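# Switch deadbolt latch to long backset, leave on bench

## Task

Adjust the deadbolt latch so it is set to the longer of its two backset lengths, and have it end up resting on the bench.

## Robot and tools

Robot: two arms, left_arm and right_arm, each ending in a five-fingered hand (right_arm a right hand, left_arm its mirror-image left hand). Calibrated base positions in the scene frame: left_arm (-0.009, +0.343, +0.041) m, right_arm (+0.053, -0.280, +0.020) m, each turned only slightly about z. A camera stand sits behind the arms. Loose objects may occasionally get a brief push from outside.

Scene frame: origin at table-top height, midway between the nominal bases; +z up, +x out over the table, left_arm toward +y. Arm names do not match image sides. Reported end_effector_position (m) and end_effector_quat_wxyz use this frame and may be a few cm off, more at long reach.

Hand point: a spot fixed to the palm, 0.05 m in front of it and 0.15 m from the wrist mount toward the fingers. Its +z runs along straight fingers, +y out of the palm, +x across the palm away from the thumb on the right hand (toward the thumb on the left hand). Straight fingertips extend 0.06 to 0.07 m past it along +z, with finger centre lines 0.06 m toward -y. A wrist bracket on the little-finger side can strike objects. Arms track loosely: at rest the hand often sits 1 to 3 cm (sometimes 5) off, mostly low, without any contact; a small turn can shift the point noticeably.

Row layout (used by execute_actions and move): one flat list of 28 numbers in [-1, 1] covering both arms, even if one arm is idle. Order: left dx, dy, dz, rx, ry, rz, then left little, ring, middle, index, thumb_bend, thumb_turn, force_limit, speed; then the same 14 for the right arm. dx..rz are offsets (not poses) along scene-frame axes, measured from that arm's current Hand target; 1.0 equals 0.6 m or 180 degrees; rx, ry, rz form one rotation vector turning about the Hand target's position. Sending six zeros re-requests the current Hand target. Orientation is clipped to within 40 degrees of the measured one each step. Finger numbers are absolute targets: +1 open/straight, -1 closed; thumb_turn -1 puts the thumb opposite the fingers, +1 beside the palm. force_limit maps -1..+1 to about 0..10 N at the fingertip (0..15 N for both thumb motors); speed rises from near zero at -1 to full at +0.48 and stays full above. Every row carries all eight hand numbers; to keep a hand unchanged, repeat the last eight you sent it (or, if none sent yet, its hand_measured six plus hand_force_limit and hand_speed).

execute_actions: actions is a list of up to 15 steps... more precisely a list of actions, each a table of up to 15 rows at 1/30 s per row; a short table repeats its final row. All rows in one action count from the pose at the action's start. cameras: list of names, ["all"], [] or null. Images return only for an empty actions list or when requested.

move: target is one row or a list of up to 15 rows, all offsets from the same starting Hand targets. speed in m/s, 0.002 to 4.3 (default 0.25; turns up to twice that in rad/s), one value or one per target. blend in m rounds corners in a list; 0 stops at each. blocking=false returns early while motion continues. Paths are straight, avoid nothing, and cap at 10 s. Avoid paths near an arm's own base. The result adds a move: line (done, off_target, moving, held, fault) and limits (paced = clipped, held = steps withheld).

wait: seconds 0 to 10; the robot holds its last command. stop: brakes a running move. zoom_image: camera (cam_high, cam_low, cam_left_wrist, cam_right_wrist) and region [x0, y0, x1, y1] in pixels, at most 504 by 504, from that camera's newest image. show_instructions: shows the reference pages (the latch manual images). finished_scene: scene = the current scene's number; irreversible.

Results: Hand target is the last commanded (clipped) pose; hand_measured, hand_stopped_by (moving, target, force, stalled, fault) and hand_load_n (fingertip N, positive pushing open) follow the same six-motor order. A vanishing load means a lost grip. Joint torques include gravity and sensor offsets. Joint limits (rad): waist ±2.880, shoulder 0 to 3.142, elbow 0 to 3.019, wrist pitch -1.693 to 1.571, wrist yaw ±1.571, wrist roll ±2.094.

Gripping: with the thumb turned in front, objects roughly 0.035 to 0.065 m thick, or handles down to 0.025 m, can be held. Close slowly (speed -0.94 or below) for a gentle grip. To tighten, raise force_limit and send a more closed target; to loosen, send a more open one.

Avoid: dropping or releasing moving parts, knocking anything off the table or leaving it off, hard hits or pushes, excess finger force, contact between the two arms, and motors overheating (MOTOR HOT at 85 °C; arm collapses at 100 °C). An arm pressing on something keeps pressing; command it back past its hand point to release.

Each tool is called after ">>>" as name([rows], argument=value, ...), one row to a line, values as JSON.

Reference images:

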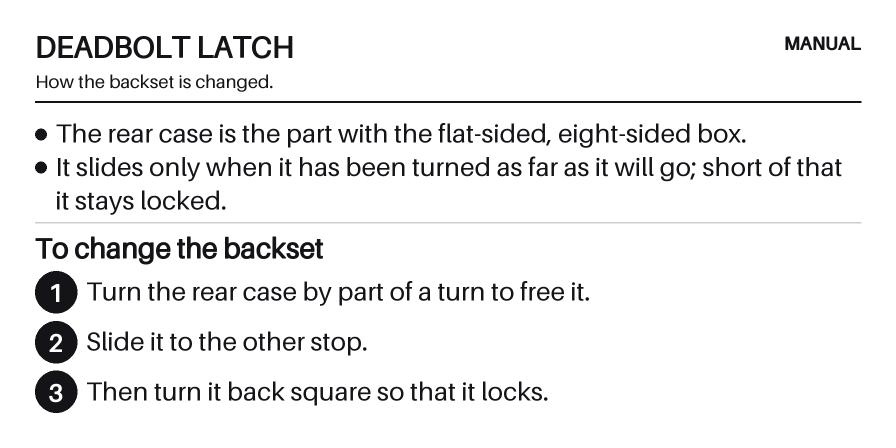

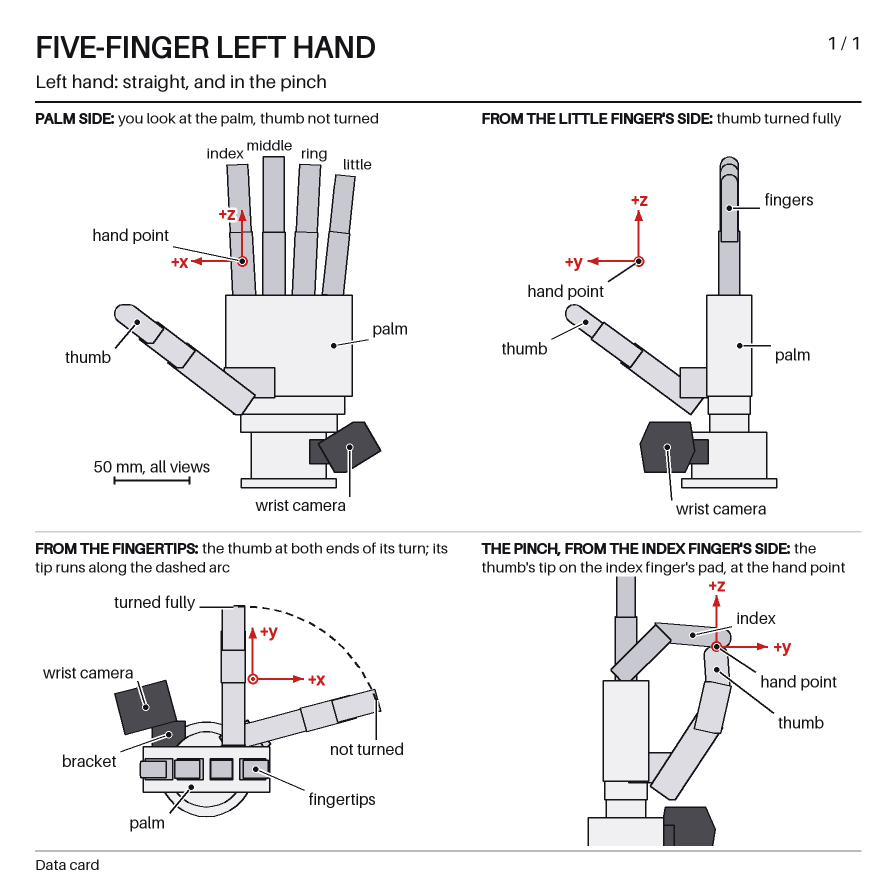

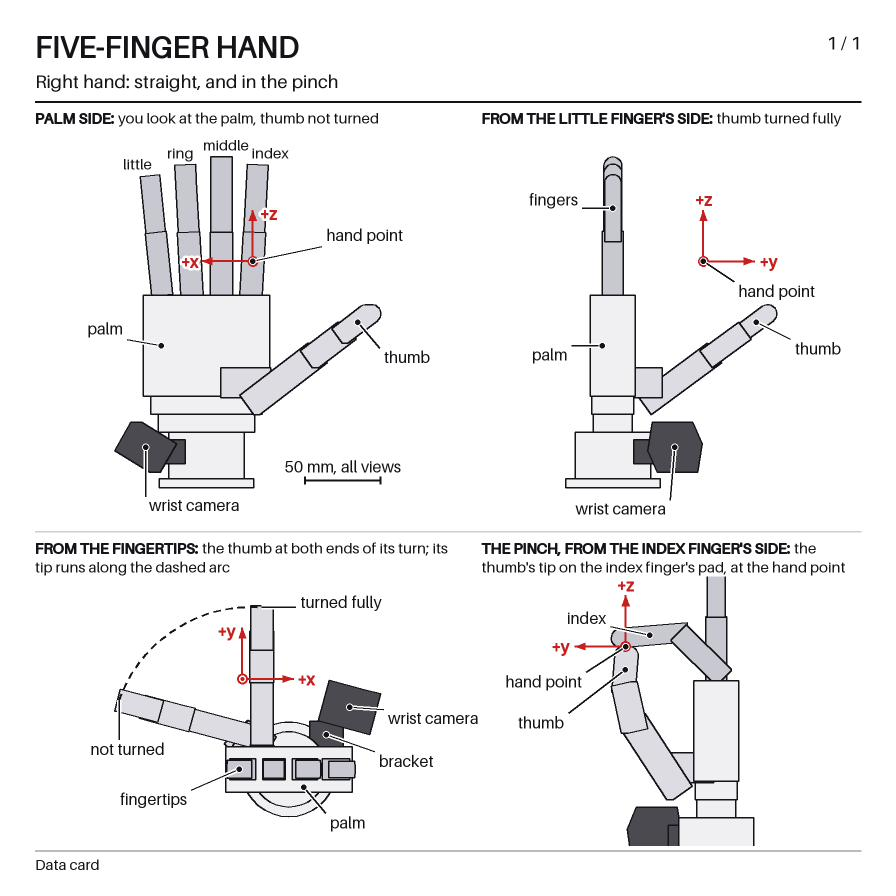

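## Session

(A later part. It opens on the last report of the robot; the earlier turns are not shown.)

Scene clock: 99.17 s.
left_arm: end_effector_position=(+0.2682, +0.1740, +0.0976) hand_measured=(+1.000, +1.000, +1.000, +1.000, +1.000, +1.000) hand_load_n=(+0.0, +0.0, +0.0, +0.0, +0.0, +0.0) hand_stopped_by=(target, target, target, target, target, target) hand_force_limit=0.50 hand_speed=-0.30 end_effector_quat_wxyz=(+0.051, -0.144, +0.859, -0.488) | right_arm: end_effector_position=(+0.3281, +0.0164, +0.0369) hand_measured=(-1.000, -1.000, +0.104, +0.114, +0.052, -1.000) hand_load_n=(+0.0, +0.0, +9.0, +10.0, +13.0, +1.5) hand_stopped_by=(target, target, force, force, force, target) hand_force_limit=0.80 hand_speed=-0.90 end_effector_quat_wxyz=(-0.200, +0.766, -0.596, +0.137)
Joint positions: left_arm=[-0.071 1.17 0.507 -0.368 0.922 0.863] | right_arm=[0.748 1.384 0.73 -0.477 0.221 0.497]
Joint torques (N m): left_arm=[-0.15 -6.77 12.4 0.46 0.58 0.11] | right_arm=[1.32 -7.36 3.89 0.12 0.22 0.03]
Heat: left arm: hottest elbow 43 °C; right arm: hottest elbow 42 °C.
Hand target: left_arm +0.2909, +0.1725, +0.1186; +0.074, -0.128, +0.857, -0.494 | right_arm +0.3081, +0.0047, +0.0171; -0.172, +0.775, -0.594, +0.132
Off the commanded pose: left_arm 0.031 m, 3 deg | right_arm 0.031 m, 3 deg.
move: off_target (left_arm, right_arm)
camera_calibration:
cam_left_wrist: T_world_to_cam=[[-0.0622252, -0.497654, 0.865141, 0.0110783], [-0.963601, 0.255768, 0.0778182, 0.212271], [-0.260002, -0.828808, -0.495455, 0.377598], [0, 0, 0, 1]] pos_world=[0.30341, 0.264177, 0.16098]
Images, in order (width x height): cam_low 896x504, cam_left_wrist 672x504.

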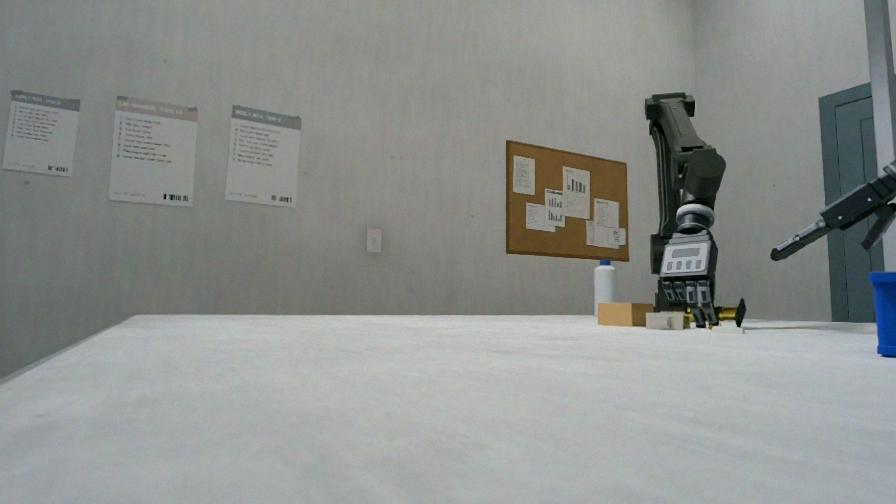

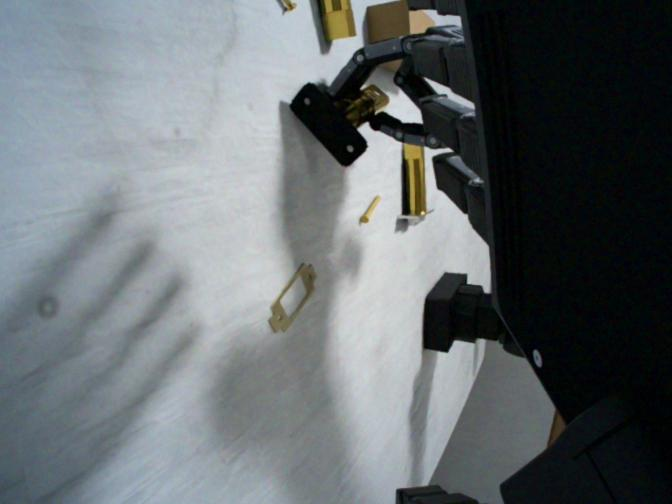

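>>> move([
  [0,0,0,0,0,0,1,1,1,1,1,1,0.5,-0.3,0.01,0.01,0.083,0,0,0,-1,-1,-0.6,-0.6,-0.5,-1,0.8,-0.9],
  [0,0,0,0,0,0,1,1,1,1,1,1,0.5,-0.3,0.0232,0.0122,0.08,0.0647,-0.2415,0,-1,-1,-0.6,-0.6,-0.5,-1,0.8,-0.9],
], speed=[0.08,0.14], cameras=["cam_low","cam_left_wrist"])

>>> zoom_image(camera="cam_left_wrist", region=[260, 40, 440, 200])

>>> zoom_image(camera="cam_low", region=[650, 255, 770, 345])

Scene clock: 106.50 s.
left_arm: end_effector_position=(+0.2682, +0.1740, +0.0976) hand_measured=(+1.000, +1.000, +1.000, +1.000, +1.000, +1.000) hand_load_n=(+0.0, +0.0, +0.0, -0.5, +0.0, -0.5) hand_stopped_by=(target, target, target, target, target, target) hand_force_limit=0.50 hand_speed=-0.30 end_effector_quat_wxyz=(+0.051, -0.144, +0.859, -0.488) | right_arm: end_effector_position=(+0.3252, +0.0094, +0.0654) hand_measured=(-1.000, -1.000, +0.104, +0.114, +0.052, -1.000) hand_load_n=(+0.0, +0.0, +9.0, +9.5, +13.0, +1.0) hand_stopped_by=(target, target, force, force, force, target) hand_force_limit=0.80 hand_speed=-0.90 end_effector_quat_wxyz=(-0.451, +0.648, -0.505, +0.349)
Joint positions: left_arm=[-0.071 1.17 0.507 -0.368 0.922 0.863] | right_arm=[1.011 1.222 0.3 0.425 0.744 0.355]
Joint torques (N m): left_arm=[-0.09 -6.77 12.38 0.43 0.58 0.11] | right_arm=[1.32 -4.31 5.08 2.22 0.5 -0.1]
Heat: left arm: hottest elbow 44 °C; right arm: hottest elbow 42 °C.
Hand target: left_arm +0.2909, +0.1725, +0.1186; +0.074, -0.128, +0.857, -0.494 | right_arm +0.3220, +0.0120, +0.0652; -0.455, +0.650, -0.499, +0.349
Off the commanded pose: left_arm 0.031 m, 3 deg | right_arm 0.004 m, 1 deg.
move: off_target (left_arm)
camera_calibration:
cam_left_wrist: T_world_to_cam=[[-0.0622252, -0.497654, 0.865141, 0.0110783], [-0.963601, 0.255768, 0.0778182, 0.212271], [-0.260002, -0.828808, -0.495455, 0.377598], [0, 0, 0, 1]] pos_world=[0.30341, 0.264177, 0.16098]
Images, in order (width x height): cam_low 896x504, cam_left_wrist 672x504.

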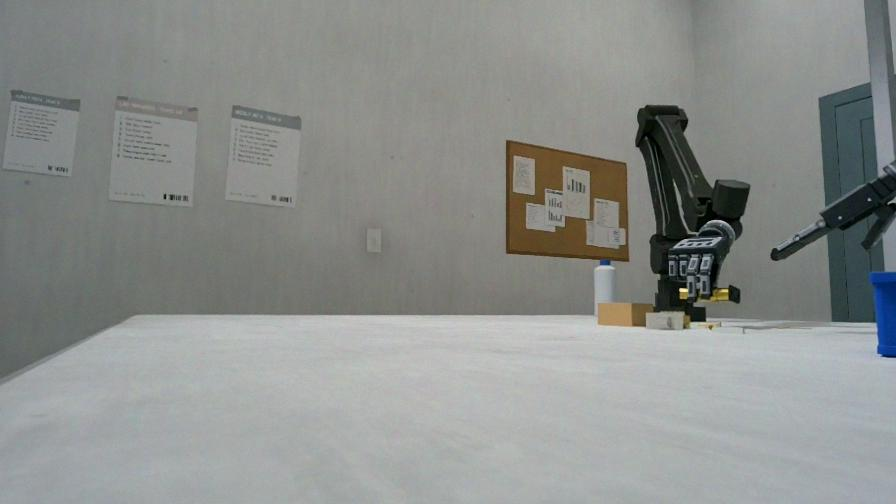

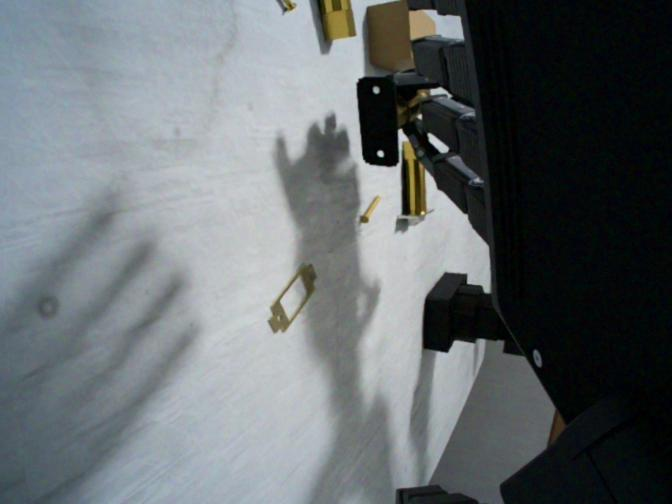

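Scaled by 2.800 from the camera's 672x504 image, which has a finer 960x720 frame.

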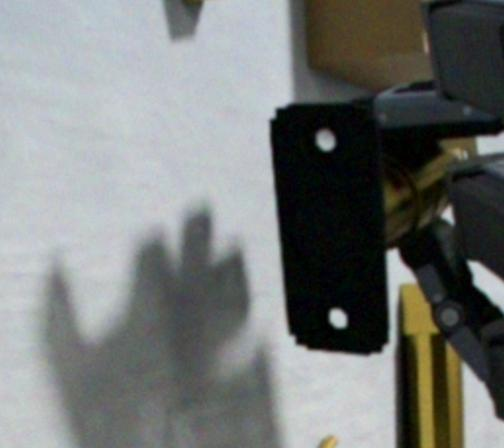

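Scaled by 4.200 from the camera's 896x504 image, which has a finer 1280x720 frame.

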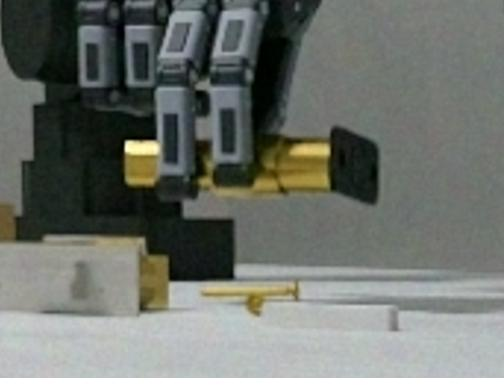

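>>> wait(seconds=0.1, cameras=["cam_right_wrist","cam_high"])

>>> zoom_image(camera="cam_right_wrist", region=[270, 50, 430, 300])

>>> zoom_image(camera="cam_high", region=[380, 170, 440, 230])

Scene clock: 107.17 s.
left_arm: end_effector_position=(+0.2682, +0.1740, +0.0976) hand_measured=(+1.000, +1.000, +1.000, +1.000, +1.000, +1.000) hand_load_n=(+0.0, +0.0, +0.0, +0.0, +0.0, +0.0) hand_stopped_by=(target, target, target, target, target, target) hand_force_limit=0.50 hand_speed=-0.30 end_effector_quat_wxyz=(+0.051, -0.144, +0.859, -0.488) | right_arm: end_effector_position=(+0.3253, +0.0093, +0.0654) hand_measured=(-1.000, -1.000, +0.104, +0.114, +0.052, -1.000) hand_load_n=(+0.0, +0.0, +9.0, +10.0, +13.0, +1.0) hand_stopped_by=(target, target, force, force, force, target) hand_force_limit=0.80 hand_speed=-0.90 end_effector_quat_wxyz=(-0.451, +0.648, -0.505, +0.349)
Joint positions: left_arm=[-0.071 1.17 0.507 -0.368 0.922 0.863] | right_arm=[1.011 1.222 0.3 0.425 0.744 0.354]
Joint torques (N m): left_arm=[-0.15 -6.77 12.42 0.42 0.57 0.11] | right_arm=[1.38 -4.37 5.07 2.22 0.48 -0.12]
Heat: left arm: hottest elbow 44 °C; right arm: hottest elbow 42 °C.
Hand target: left_arm +0.2909, +0.1725, +0.1186; +0.074, -0.128, +0.857, -0.494 | right_arm +0.3220, +0.0119, +0.0652; -0.455, +0.650, -0.499, +0.349
Off the commanded pose: left_arm 0.031 m, 3 deg | right_arm 0.004 m, 1 deg.
wait: 0.10 s; at rest from the start
camera_calibration:
cam_right_wrist: T_world_to_cam=[[-0.229977, -0.27569, -0.93333, 0.146081], [-0.754717, 0.656004, -0.00780657, 0.235487], [0.614421, 0.702605, -0.358934, -0.0706857], [0, 0, 0, 1]] pos_world=[0.254752, -0.0645431, 0.112809]
Images, in order (width x height): cam_high 896x504, cam_right_wrist 672x504.

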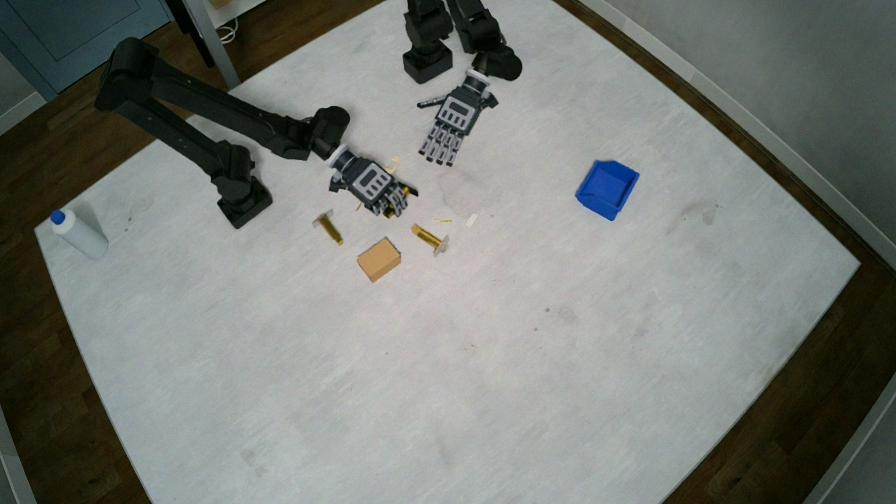

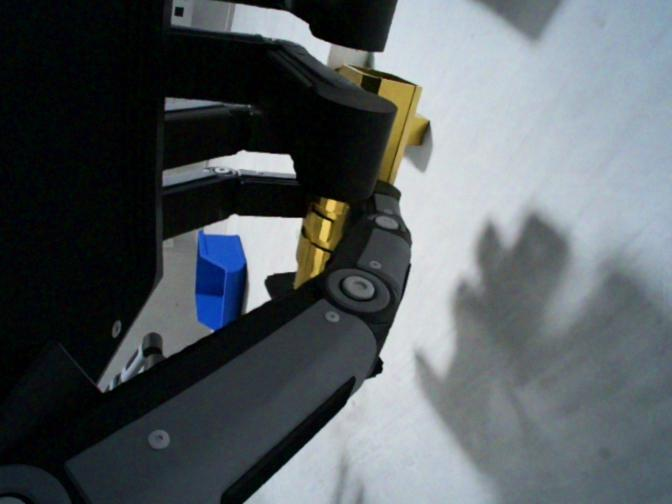

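Scaled by 2.016 from the camera's 672x504 image, which has a finer 960x720 frame.

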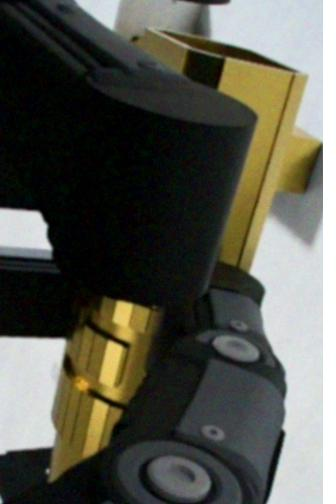

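Scaled by 8.400 from the camera's 896x504 image, which has a finer 1280x720 frame.

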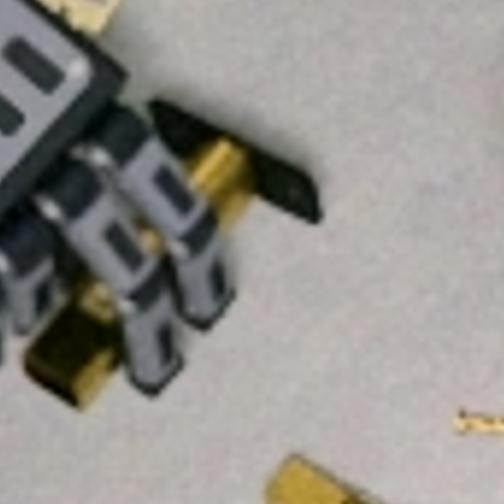

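>>> zoom_image(camera="cam_right_wrist", region=[290, 180, 370, 300])

Scaled by 4.200 from the camera's 672x504 image, which has a finer 960x720 frame.

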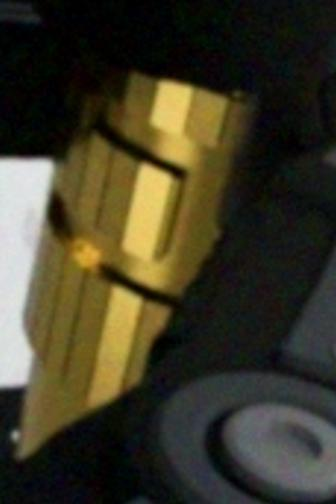

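>>> move([
  [0,0,0,0,0,0,1,1,1,1,1,1,0.5,-0.3,0.0122,-0.003,0.01,-0.0287,0.1073,0,-1,-1,-0.6,-0.6,-0.5,-1,0.8,-0.9],
  [0,0,0,0,0,0,1,1,1,1,1,1,0.5,-0.3,0.0122,-0.009,-0.0727,-0.0287,0.1073,0,-1,-1,-0.6,-0.6,-0.5,-1,0.8,-0.9],
], speed=[0.1,0.05], cameras=["cam_low","cam_left_wrist","cam_right_wrist"])

>>> zoom_image(camera="cam_left_wrist", region=[260, 40, 440, 200])

>>> zoom_image(camera="cam_low", region=[650, 255, 770, 345])

>>> zoom_image(camera="cam_right_wrist", region=[290, 180, 370, 300])

Scene clock: 113.70 s.
left_arm: end_effector_position=(+0.2682, +0.1740, +0.0976) hand_measured=(+1.000, +1.000, +1.000, +1.000, +1.000, +1.000) hand_load_n=(+0.0, +0.0, +0.0, +0.0, +0.0, +0.0) hand_stopped_by=(target, target, target, target, target, target) hand_force_limit=0.50 hand_speed=-0.30 end_effector_quat_wxyz=(+0.051, -0.144, +0.859, -0.488) | right_arm: end_effector_position=(+0.3279, +0.0124, +0.0305) hand_measured=(-1.000, -1.000, +0.104, +0.114, +0.052, -1.000) hand_load_n=(+0.5, +0.0, +8.0, +10.0, +13.5, +1.5) hand_stopped_by=(target, target, force, force, force, target) hand_force_limit=0.80 hand_speed=-0.90 end_effector_quat_wxyz=(-0.341, +0.723, -0.542, +0.259)
Joint positions: left_arm=[-0.071 1.17 0.507 -0.368 0.922 0.863] | right_arm=[0.878 1.282 0.462 0.021 0.485 0.44]
Joint torques (N m): left_arm=[-0.26 -6.65 12.41 0.46 0.58 0.11] | right_arm=[-0.79 -4.89 5.08 1.83 0.17 0.1]
Heat: left arm: hottest elbow 45 °C; right arm: hottest elbow 42 °C.
Hand target: left_arm +0.2909, +0.1725, +0.1186; +0.074, -0.128, +0.857, -0.494 | right_arm +0.3293, +0.0066, +0.0214; -0.335, +0.719, -0.552, +0.257
Off the commanded pose: left_arm 0.031 m, 3 deg | right_arm 0.011 m, 1 deg.
move: off_target (left_arm, right_arm)
camera_calibration:
cam_left_wrist: T_world_to_cam=[[-0.0622252, -0.497654, 0.865141, 0.0110783], [-0.963601, 0.255768, 0.0778182, 0.212271], [-0.260002, -0.828808, -0.495455, 0.377598], [0, 0, 0, 1]] pos_world=[0.30341, 0.264177, 0.16098]
cam_right_wrist: T_world_to_cam=[[-0.492982, -0.369, -0.787913, 0.1979], [-0.750367, 0.638688, 0.170376, 0.228515], [0.440362, 0.675216, -0.591747, -0.022516], [0, 0, 0, 1]] pos_world=[0.278947, -0.0577215, 0.103671]
Images, in order (width x height): cam_low 896x504, cam_left_wrist 672x504, cam_right_wrist 672x504.

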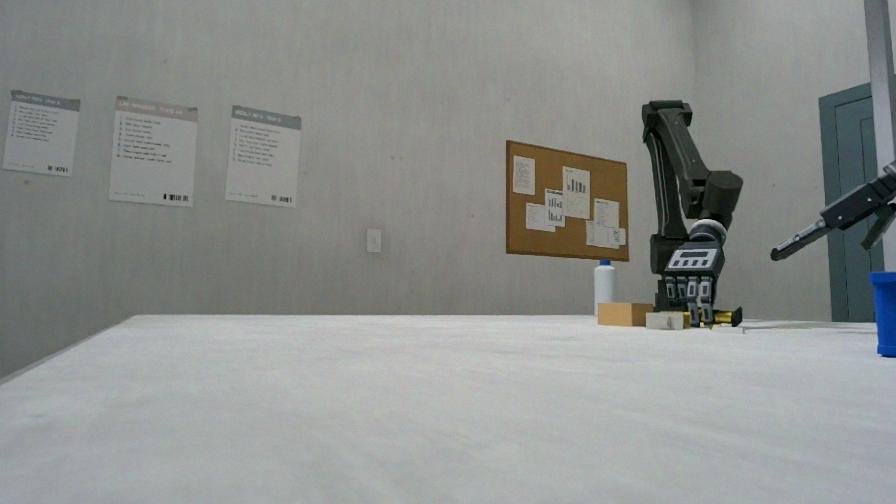

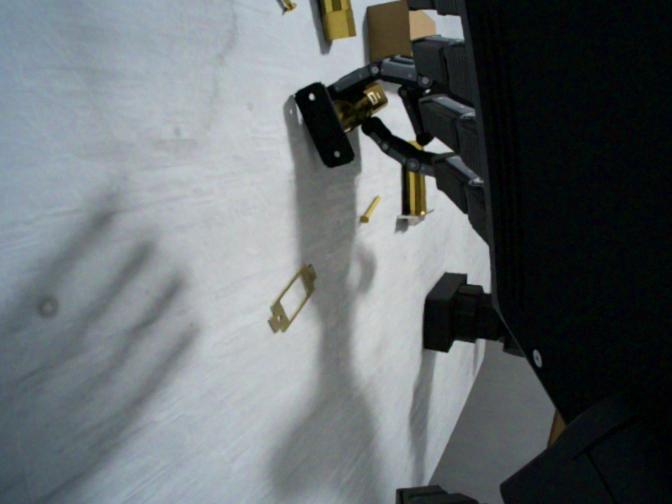

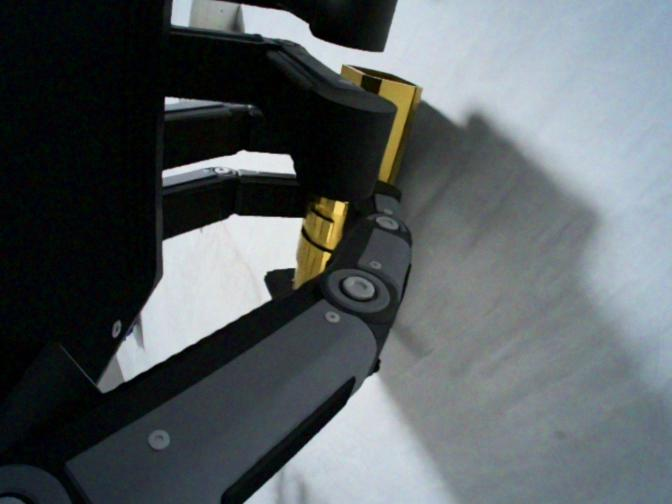

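Scaled by 2.800 from the camera's 672x504 image, which has a finer 960x720 frame.

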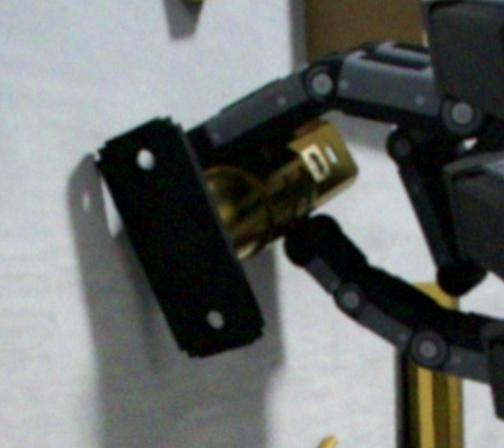

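Scaled by 4.200 from the camera's 896x504 image, which has a finer 1280x720 frame.

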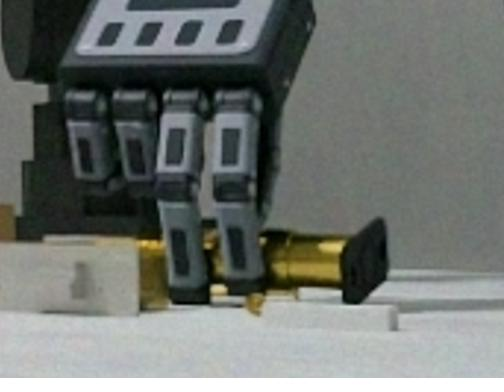

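Scaled by 4.200 from the camera's 672x504 image, which has a finer 960x720 frame.

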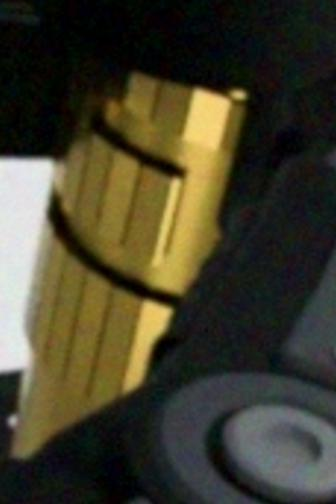

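>>> move([
  [-0.0232,-0.0792,-0.0727,0,0,0,1,1,1,1,1,1,0.5,-0.3,0,0,0,0,0,0,-1,-1,-0.6,-0.6,-0.5,-1,0.8,-0.9],
  [-0.0232,-0.1375,-0.1393,0,0,0,1,1,1,1,1,1,0.5,-0.3,0,0,0,0,0,0,-1,-1,-0.6,-0.6,-0.5,-1,0.8,-0.9],
], speed=[0.12,0.08], cameras=["cam_low","cam_left_wrist"])

>>> zoom_image(camera="cam_left_wrist", region=[280, 40, 500, 240])

>>> zoom_image(camera="cam_low", region=[650, 255, 770, 345])

Scene clock: 118.43 s.
left_arm: end_effector_position=(+0.2781, +0.0918, +0.0367) hand_measured=(+1.000, +1.000, +1.000, +1.000, +1.000, +1.000) hand_load_n=(+0.0, +0.0, +0.0, +0.0, +0.0, +0.0) hand_stopped_by=(target, target, target, target, target, target) hand_force_limit=0.50 hand_speed=-0.30 end_effector_quat_wxyz=(+0.075, -0.127, +0.858, -0.492) | right_arm: end_effector_position=(+0.3279, +0.0124, +0.0305) hand_measured=(-1.000, -1.000, +0.104, +0.114, +0.052, -1.000) hand_load_n=(+0.0, +0.0, +7.5, +9.5, +13.5, +2.0) hand_stopped_by=(target, target, force, force, force, target) hand_force_limit=0.80 hand_speed=-0.90 end_effector_quat_wxyz=(-0.341, +0.723, -0.542, +0.259)
Joint positions: left_arm=[-0.349 1.422 0.435 0.237 0.738 0.564] | right_arm=[0.878 1.282 0.462 0.021 0.485 0.44]
Joint torques (N m): left_arm=[-0.73 -7.24 5.7 1.95 0.23 -0.09] | right_arm=[-0.73 -4.84 5.09 1.87 0.16 0.09]
Heat: left arm: hottest elbow 45 °C; right arm: hottest elbow 42 °C.
Hand target: left_arm +0.2771, +0.0900, +0.0352; +0.075, -0.128, +0.857, -0.494 | right_arm +0.3293, +0.0066, +0.0214; -0.335, +0.719, -0.552, +0.257
Off the commanded pose: left_arm 0.003 m, 0 deg | right_arm 0.011 m, 1 deg.
move: off_target (right_arm)
camera_calibration:
cam_left_wrist: T_world_to_cam=[[-0.116958, -0.497306, 0.859656, 0.0388799], [-0.964791, 0.262222, 0.0204325, 0.249411], [-0.235582, -0.826998, -0.510465, 0.275514], [0, 0, 0, 1]] pos_world=[0.310083, 0.181784, 0.102121]
Images, in order (width x height): cam_low 896x504, cam_left_wrist 672x504.

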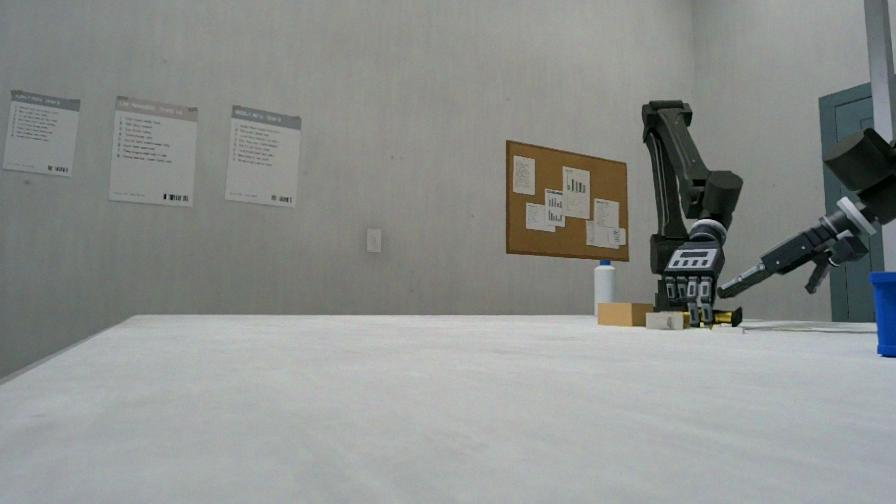

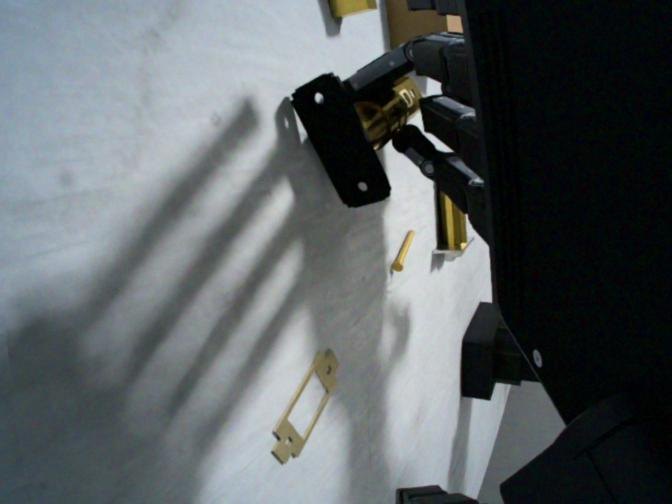

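Scaled by 2.291 from the camera's 672x504 image, which has a finer 960x720 frame.

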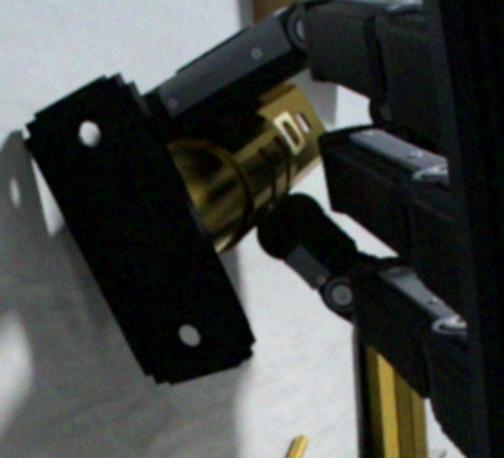

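Scaled by 4.200 from the camera's 896x504 image, which has a finer 1280x720 frame.

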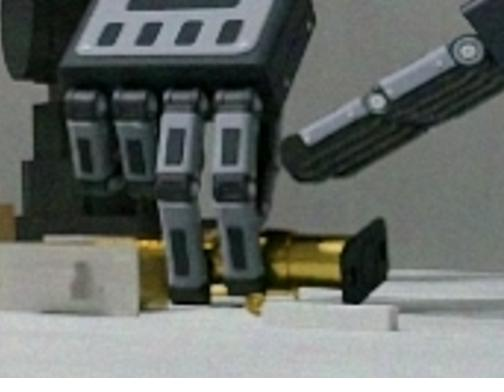

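>>> move([
  [-0.007,0.007,-0.055,0,0,0,1,1,1,1,1,1,0.5,-0.3,0,0,0,0,0,0,-1,-1,-0.6,-0.6,-0.5,-1,0.8,-0.9],
], speed=[0.04], cameras=["cam_low","cam_left_wrist"])

>>> zoom_image(camera="cam_left_wrist", region=[280, 40, 500, 240])

>>> zoom_image(camera="cam_low", region=[650, 255, 770, 345])

Scene clock: 120.17 s.
left_arm: end_effector_position=(+0.2770, +0.0900, +0.0130) hand_measured=(+1.000, +1.000, +1.000, +1.000, +1.000, +1.000) hand_load_n=(+0.0, +0.0, +0.5, +0.0, +0.0, +0.0) hand_stopped_by=(target, target, target, target, target, target) hand_force_limit=0.50 hand_speed=-0.30 end_effector_quat_wxyz=(+0.080, -0.118, +0.853, -0.502) | right_arm: end_effector_position=(+0.3280, +0.0125, +0.0306) hand_measured=(-1.000, -1.000, +0.104, +0.114, +0.052, -1.000) hand_load_n=(+0.0, +0.0, +7.0, +9.5, +14.5, +2.0) hand_stopped_by=(target, target, force, force, force, target) hand_force_limit=0.80 hand_speed=-0.90 end_effector_quat_wxyz=(-0.341, +0.723, -0.542, +0.259)
Joint positions: left_arm=[-0.349 1.525 0.406 0.395 0.752 0.563] | right_arm=[0.878 1.282 0.462 0.021 0.485 0.44]
Joint torques (N m): left_arm=[-0.03 -6.18 4.37 1.63 -0.15 -0.02] | right_arm=[-0.67 -4.84 5.09 1.84 0.16 0.09]
Heat: left arm: hottest elbow 45 °C; right arm: hottest elbow 42 °C.
Hand target: left_arm +0.2728, +0.0942, +0.0020; +0.074, -0.128, +0.857, -0.494 | right_arm +0.3293, +0.0066, +0.0215; -0.336, +0.719, -0.552, +0.257
Off the commanded pose: left_arm 0.012 m, 2 deg | right_arm 0.011 m, 1 deg.
move: off_target (left_arm, right_arm)
camera_calibration:
cam_left_wrist: T_world_to_cam=[[-0.139702, -0.47973, 0.866223, 0.0628464], [-0.96227, 0.27206, -0.00451965, 0.248111], [-0.233497, -0.834172, -0.499637, 0.261528], [0, 0, 0, 1]] pos_world=[0.308595, 0.180807, 0.0773511]
Images, in order (width x height): cam_low 896x504, cam_left_wrist 672x504.

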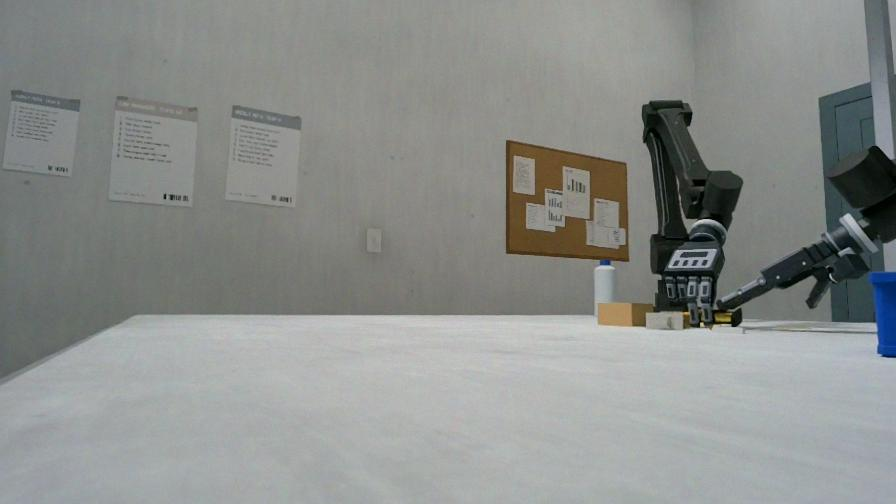

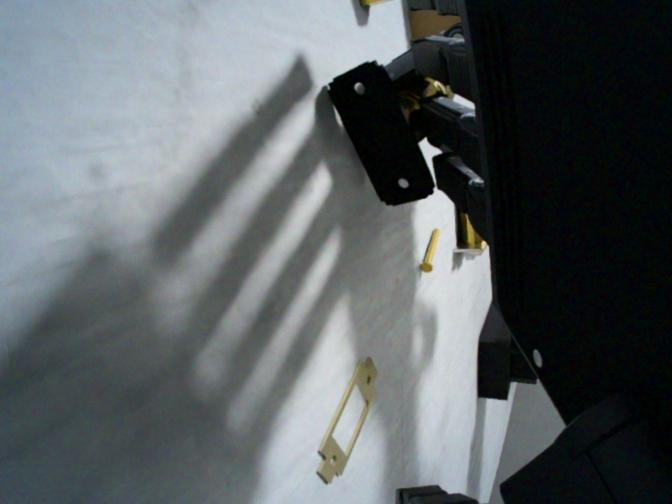

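Scaled by 2.291 from the camera's 672x504 image, which has a finer 960x720 frame.

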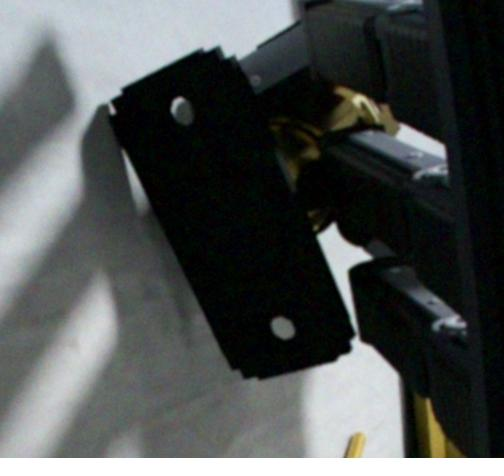

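Scaled by 4.200 from the camera's 896x504 image, which has a finer 1280x720 frame.

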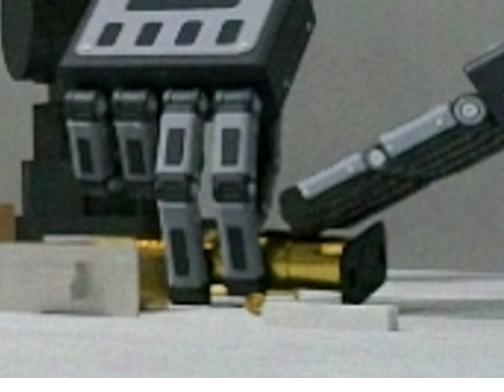

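>>> move([
  [-0.004,0.003,-0.03,0,0,0,1,1,1,1,1,1,0.5,-0.3,0,0,0,0,0,0,-1,-1,-0.6,-0.6,-0.5,-1,0.8,-0.9],
], speed=[0.04], cameras=["cam_low","cam_left_wrist"])

>>> zoom_image(camera="cam_left_wrist", region=[280, 40, 500, 240])

>>> zoom_image(camera="cam_low", region=[650, 255, 770, 345])

Scene clock: 121.73 s.
left_arm: end_effector_position=(+0.2785, +0.0881, +0.0072) hand_measured=(+1.000, +1.000, +1.000, +1.000, +1.000, +1.000) hand_load_n=(+0.0, +0.0, +1.0, +0.0, +0.0, +0.0) hand_stopped_by=(target, target, target, target, target, target) hand_force_limit=0.50 hand_speed=-0.30 end_effector_quat_wxyz=(+0.087, -0.107, +0.846, -0.516) | right_arm: end_effector_position=(+0.3280, +0.0126, +0.0304) hand_measured=(-1.000, -1.000, +0.104, +0.114, +0.052, -1.000) hand_load_n=(+0.0, +0.0, +6.0, +10.0, +14.5, +1.0) hand_stopped_by=(target, target, force, force, force, target) hand_force_limit=0.80 hand_speed=-0.90 end_effector_quat_wxyz=(-0.341, +0.723, -0.542, +0.259)
Joint positions: left_arm=[-0.343 1.571 0.393 0.49 0.776 0.563] | right_arm=[0.878 1.283 0.462 0.022 0.485 0.44]
Joint torques (N m): left_arm=[-0.32 -4.48 3.84 1.07 -1.06 0.02] | right_arm=[-0.73 -4.89 5.08 1.78 0.17 0.09]
Heat: left arm: hottest elbow 45 °C; right arm: hottest elbow 42 °C.
Hand target: left_arm +0.2705, +0.0960, -0.0159; +0.075, -0.128, +0.857, -0.494 | right_arm +0.3293, +0.0066, +0.0214; -0.335, +0.719, -0.552, +0.257
Off the commanded pose: left_arm 0.026 m, 4 deg | right_arm 0.011 m, 1 deg.
move: off_target (left_arm, right_arm)
camera_calibration:
cam_left_wrist: T_world_to_cam=[[-0.16888, -0.453886, 0.87491, 0.0729204], [-0.958416, 0.282796, -0.0382904, 0.248319], [-0.230041, -0.844994, -0.48277, 0.257353], [0, 0, 0, 1]] pos_world=[0.309509, 0.180335, 0.0699516]
Images, in order (width x height): cam_low 896x504, cam_left_wrist 672x504.

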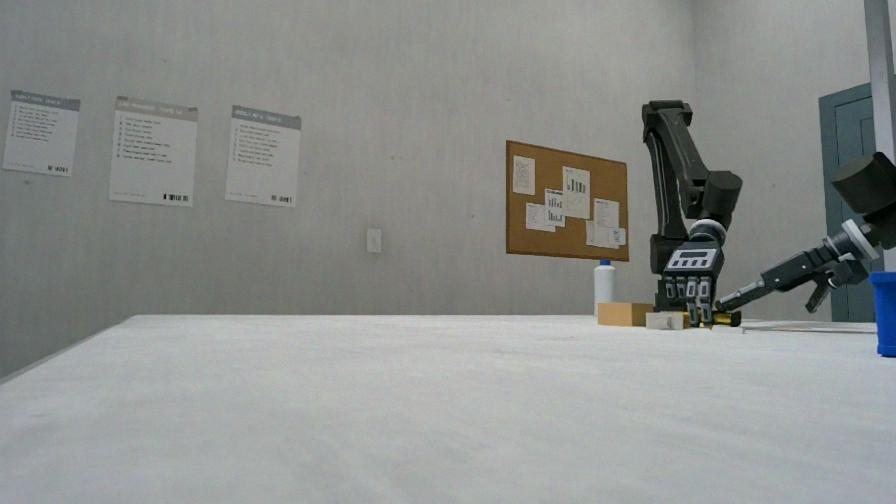

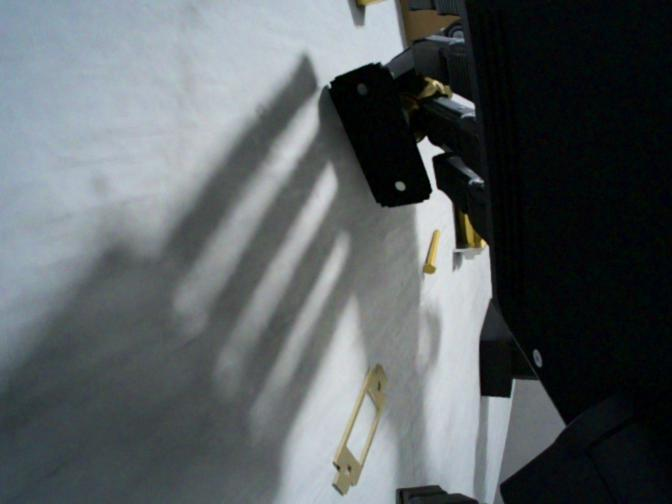

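Scaled by 2.291 from the camera's 672x504 image, which has a finer 960x720 frame.

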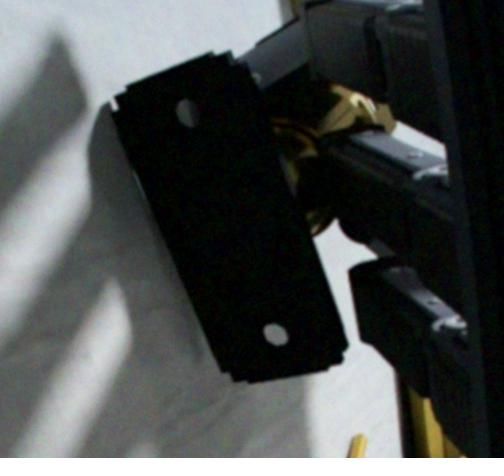

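Scaled by 4.200 from the camera's 896x504 image, which has a finer 1280x720 frame.

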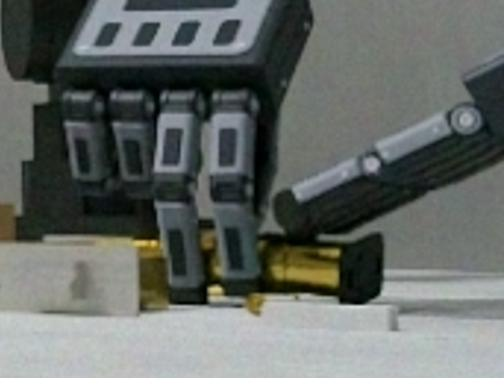

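>>> zoom_image(camera="cam_low", region=[712, 300, 752, 335])

Scaled by 12.600 from the camera's 896x504 image, which has a finer 1280x720 frame.

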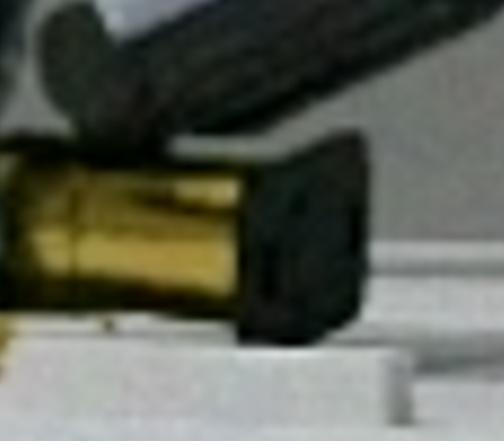

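>>> move([
  [0,0,0,0,0,0,1,1,1,1,1,1,0.5,-0.3,0.008,0.002,0.0055,-0.0216,0.0805,0,-1,-1,-0.6,-0.6,-0.5,-1,0.8,-0.9],
], speed=[0.08], cameras=["cam_low","cam_left_wrist","cam_right_wrist"])

>>> zoom_image(camera="cam_left_wrist", region=[280, 40, 500, 240])

>>> zoom_image(camera="cam_low", region=[692, 295, 752, 335])

>>> zoom_image(camera="cam_right_wrist", region=[290, 180, 370, 300])

Scene clock: 125.20 s.
left_arm: end_effector_position=(+0.2789, +0.0883, +0.0061) hand_measured=(+1.000, +1.000, +1.000, +1.000, +1.000, +1.000) hand_load_n=(+0.0, +0.0, +1.0, +0.0, +0.5, +0.0) hand_stopped_by=(target, target, target, target, target, target) hand_force_limit=0.50 hand_speed=-0.30 end_effector_quat_wxyz=(+0.087, -0.108, +0.846, -0.515) | right_arm: end_effector_position=(+0.3340, +0.0125, +0.0347) hand_measured=(-1.000, -1.000, +0.104, +0.114, +0.052, -1.000) hand_load_n=(+0.0, +0.0, +6.0, +7.5, +8.0, +0.0) hand_stopped_by=(target, target, force, force, force, target) hand_force_limit=0.80 hand_speed=-0.90 end_effector_quat_wxyz=(-0.261, +0.755, -0.571, +0.189)
Joint positions: left_arm=[-0.343 1.576 0.393 0.494 0.774 0.563] | right_arm=[0.781 1.326 0.621 -0.28 0.314 0.456]
Joint torques (N m): left_arm=[-0.21 -4.84 3.84 0.94 -0.98 0.02] | right_arm=[-0.67 -5.01 7.42 -0.42 -0.09 0.08]
Heat: left arm: hottest elbow 44 °C; right arm: hottest elbow 42 °C.
Hand target: left_arm +0.2705, +0.0960, -0.0159; +0.074, -0.128, +0.857, -0.494 | right_arm +0.3342, +0.0077, +0.0249; -0.239, +0.757, -0.581, +0.183
Off the commanded pose: left_arm 0.025 m, 4 deg | right_arm 0.011 m, 3 deg.
move: off_target (left_arm, right_arm)
camera_calibration:
cam_left_wrist: T_world_to_cam=[[-0.168319, -0.455264, 0.874302, 0.0741195], [-0.958825, 0.281436, -0.0380423, 0.248764], [-0.228741, -0.844706, -0.483889, 0.256658], [0, 0, 0, 1]] pos_world=[0.309705, 0.180533, 0.0688549]
cam_right_wrist: T_world_to_cam=[[-0.654293, -0.401857, -0.640634, 0.253426], [-0.696285, 0.650691, 0.302965, 0.209421], [0.295106, 0.644292, -0.70555, 0.0300641], [0, 0, 0, 1]] pos_world=[0.30276, -0.0537977, 0.120117]
Images, in order (width x height): cam_low 896x504, cam_left_wrist 672x504, cam_right_wrist 672x504.

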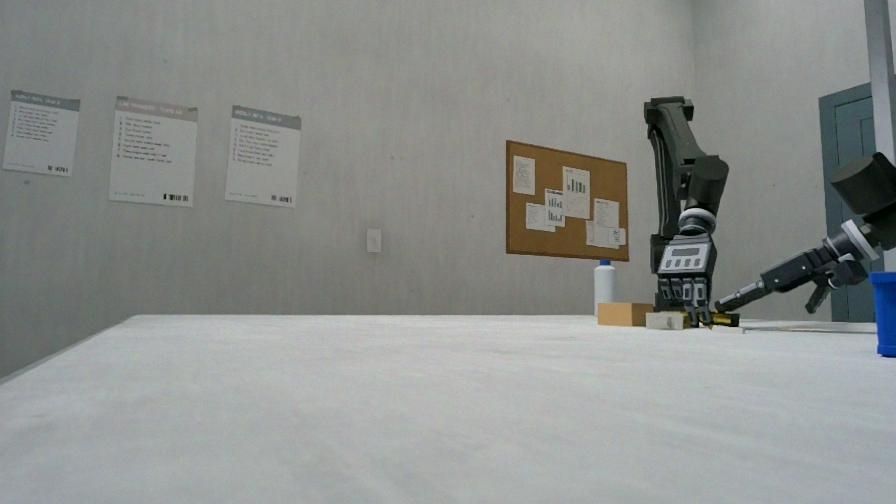

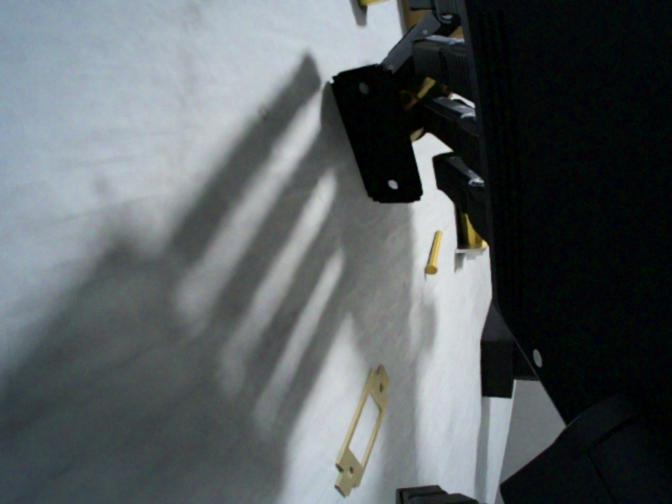

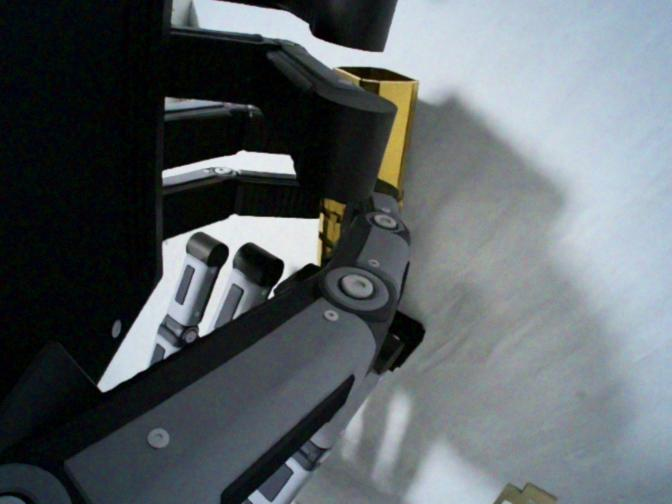

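Scaled by 2.291 from the camera's 672x504 image, which has a finer 960x720 frame.

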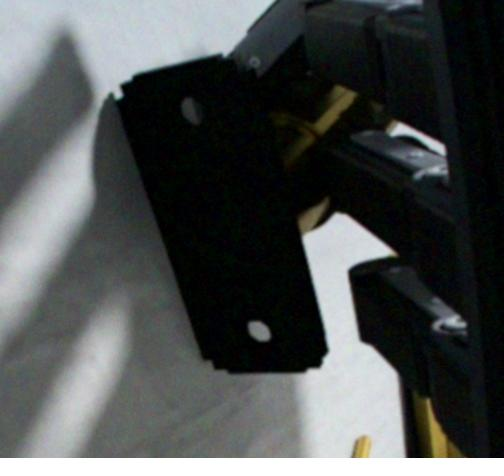

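Scaled by 8.400 from the camera's 896x504 image, which has a finer 1280x720 frame.

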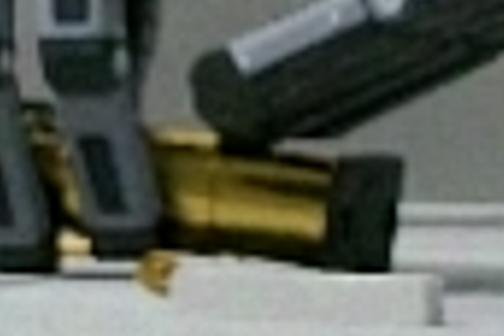

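Scaled by 4.200 from the camera's 672x504 image, which has a finer 960x720 frame.

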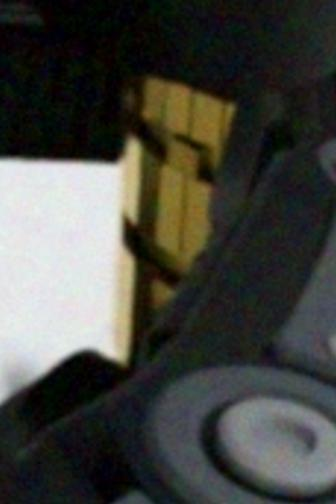

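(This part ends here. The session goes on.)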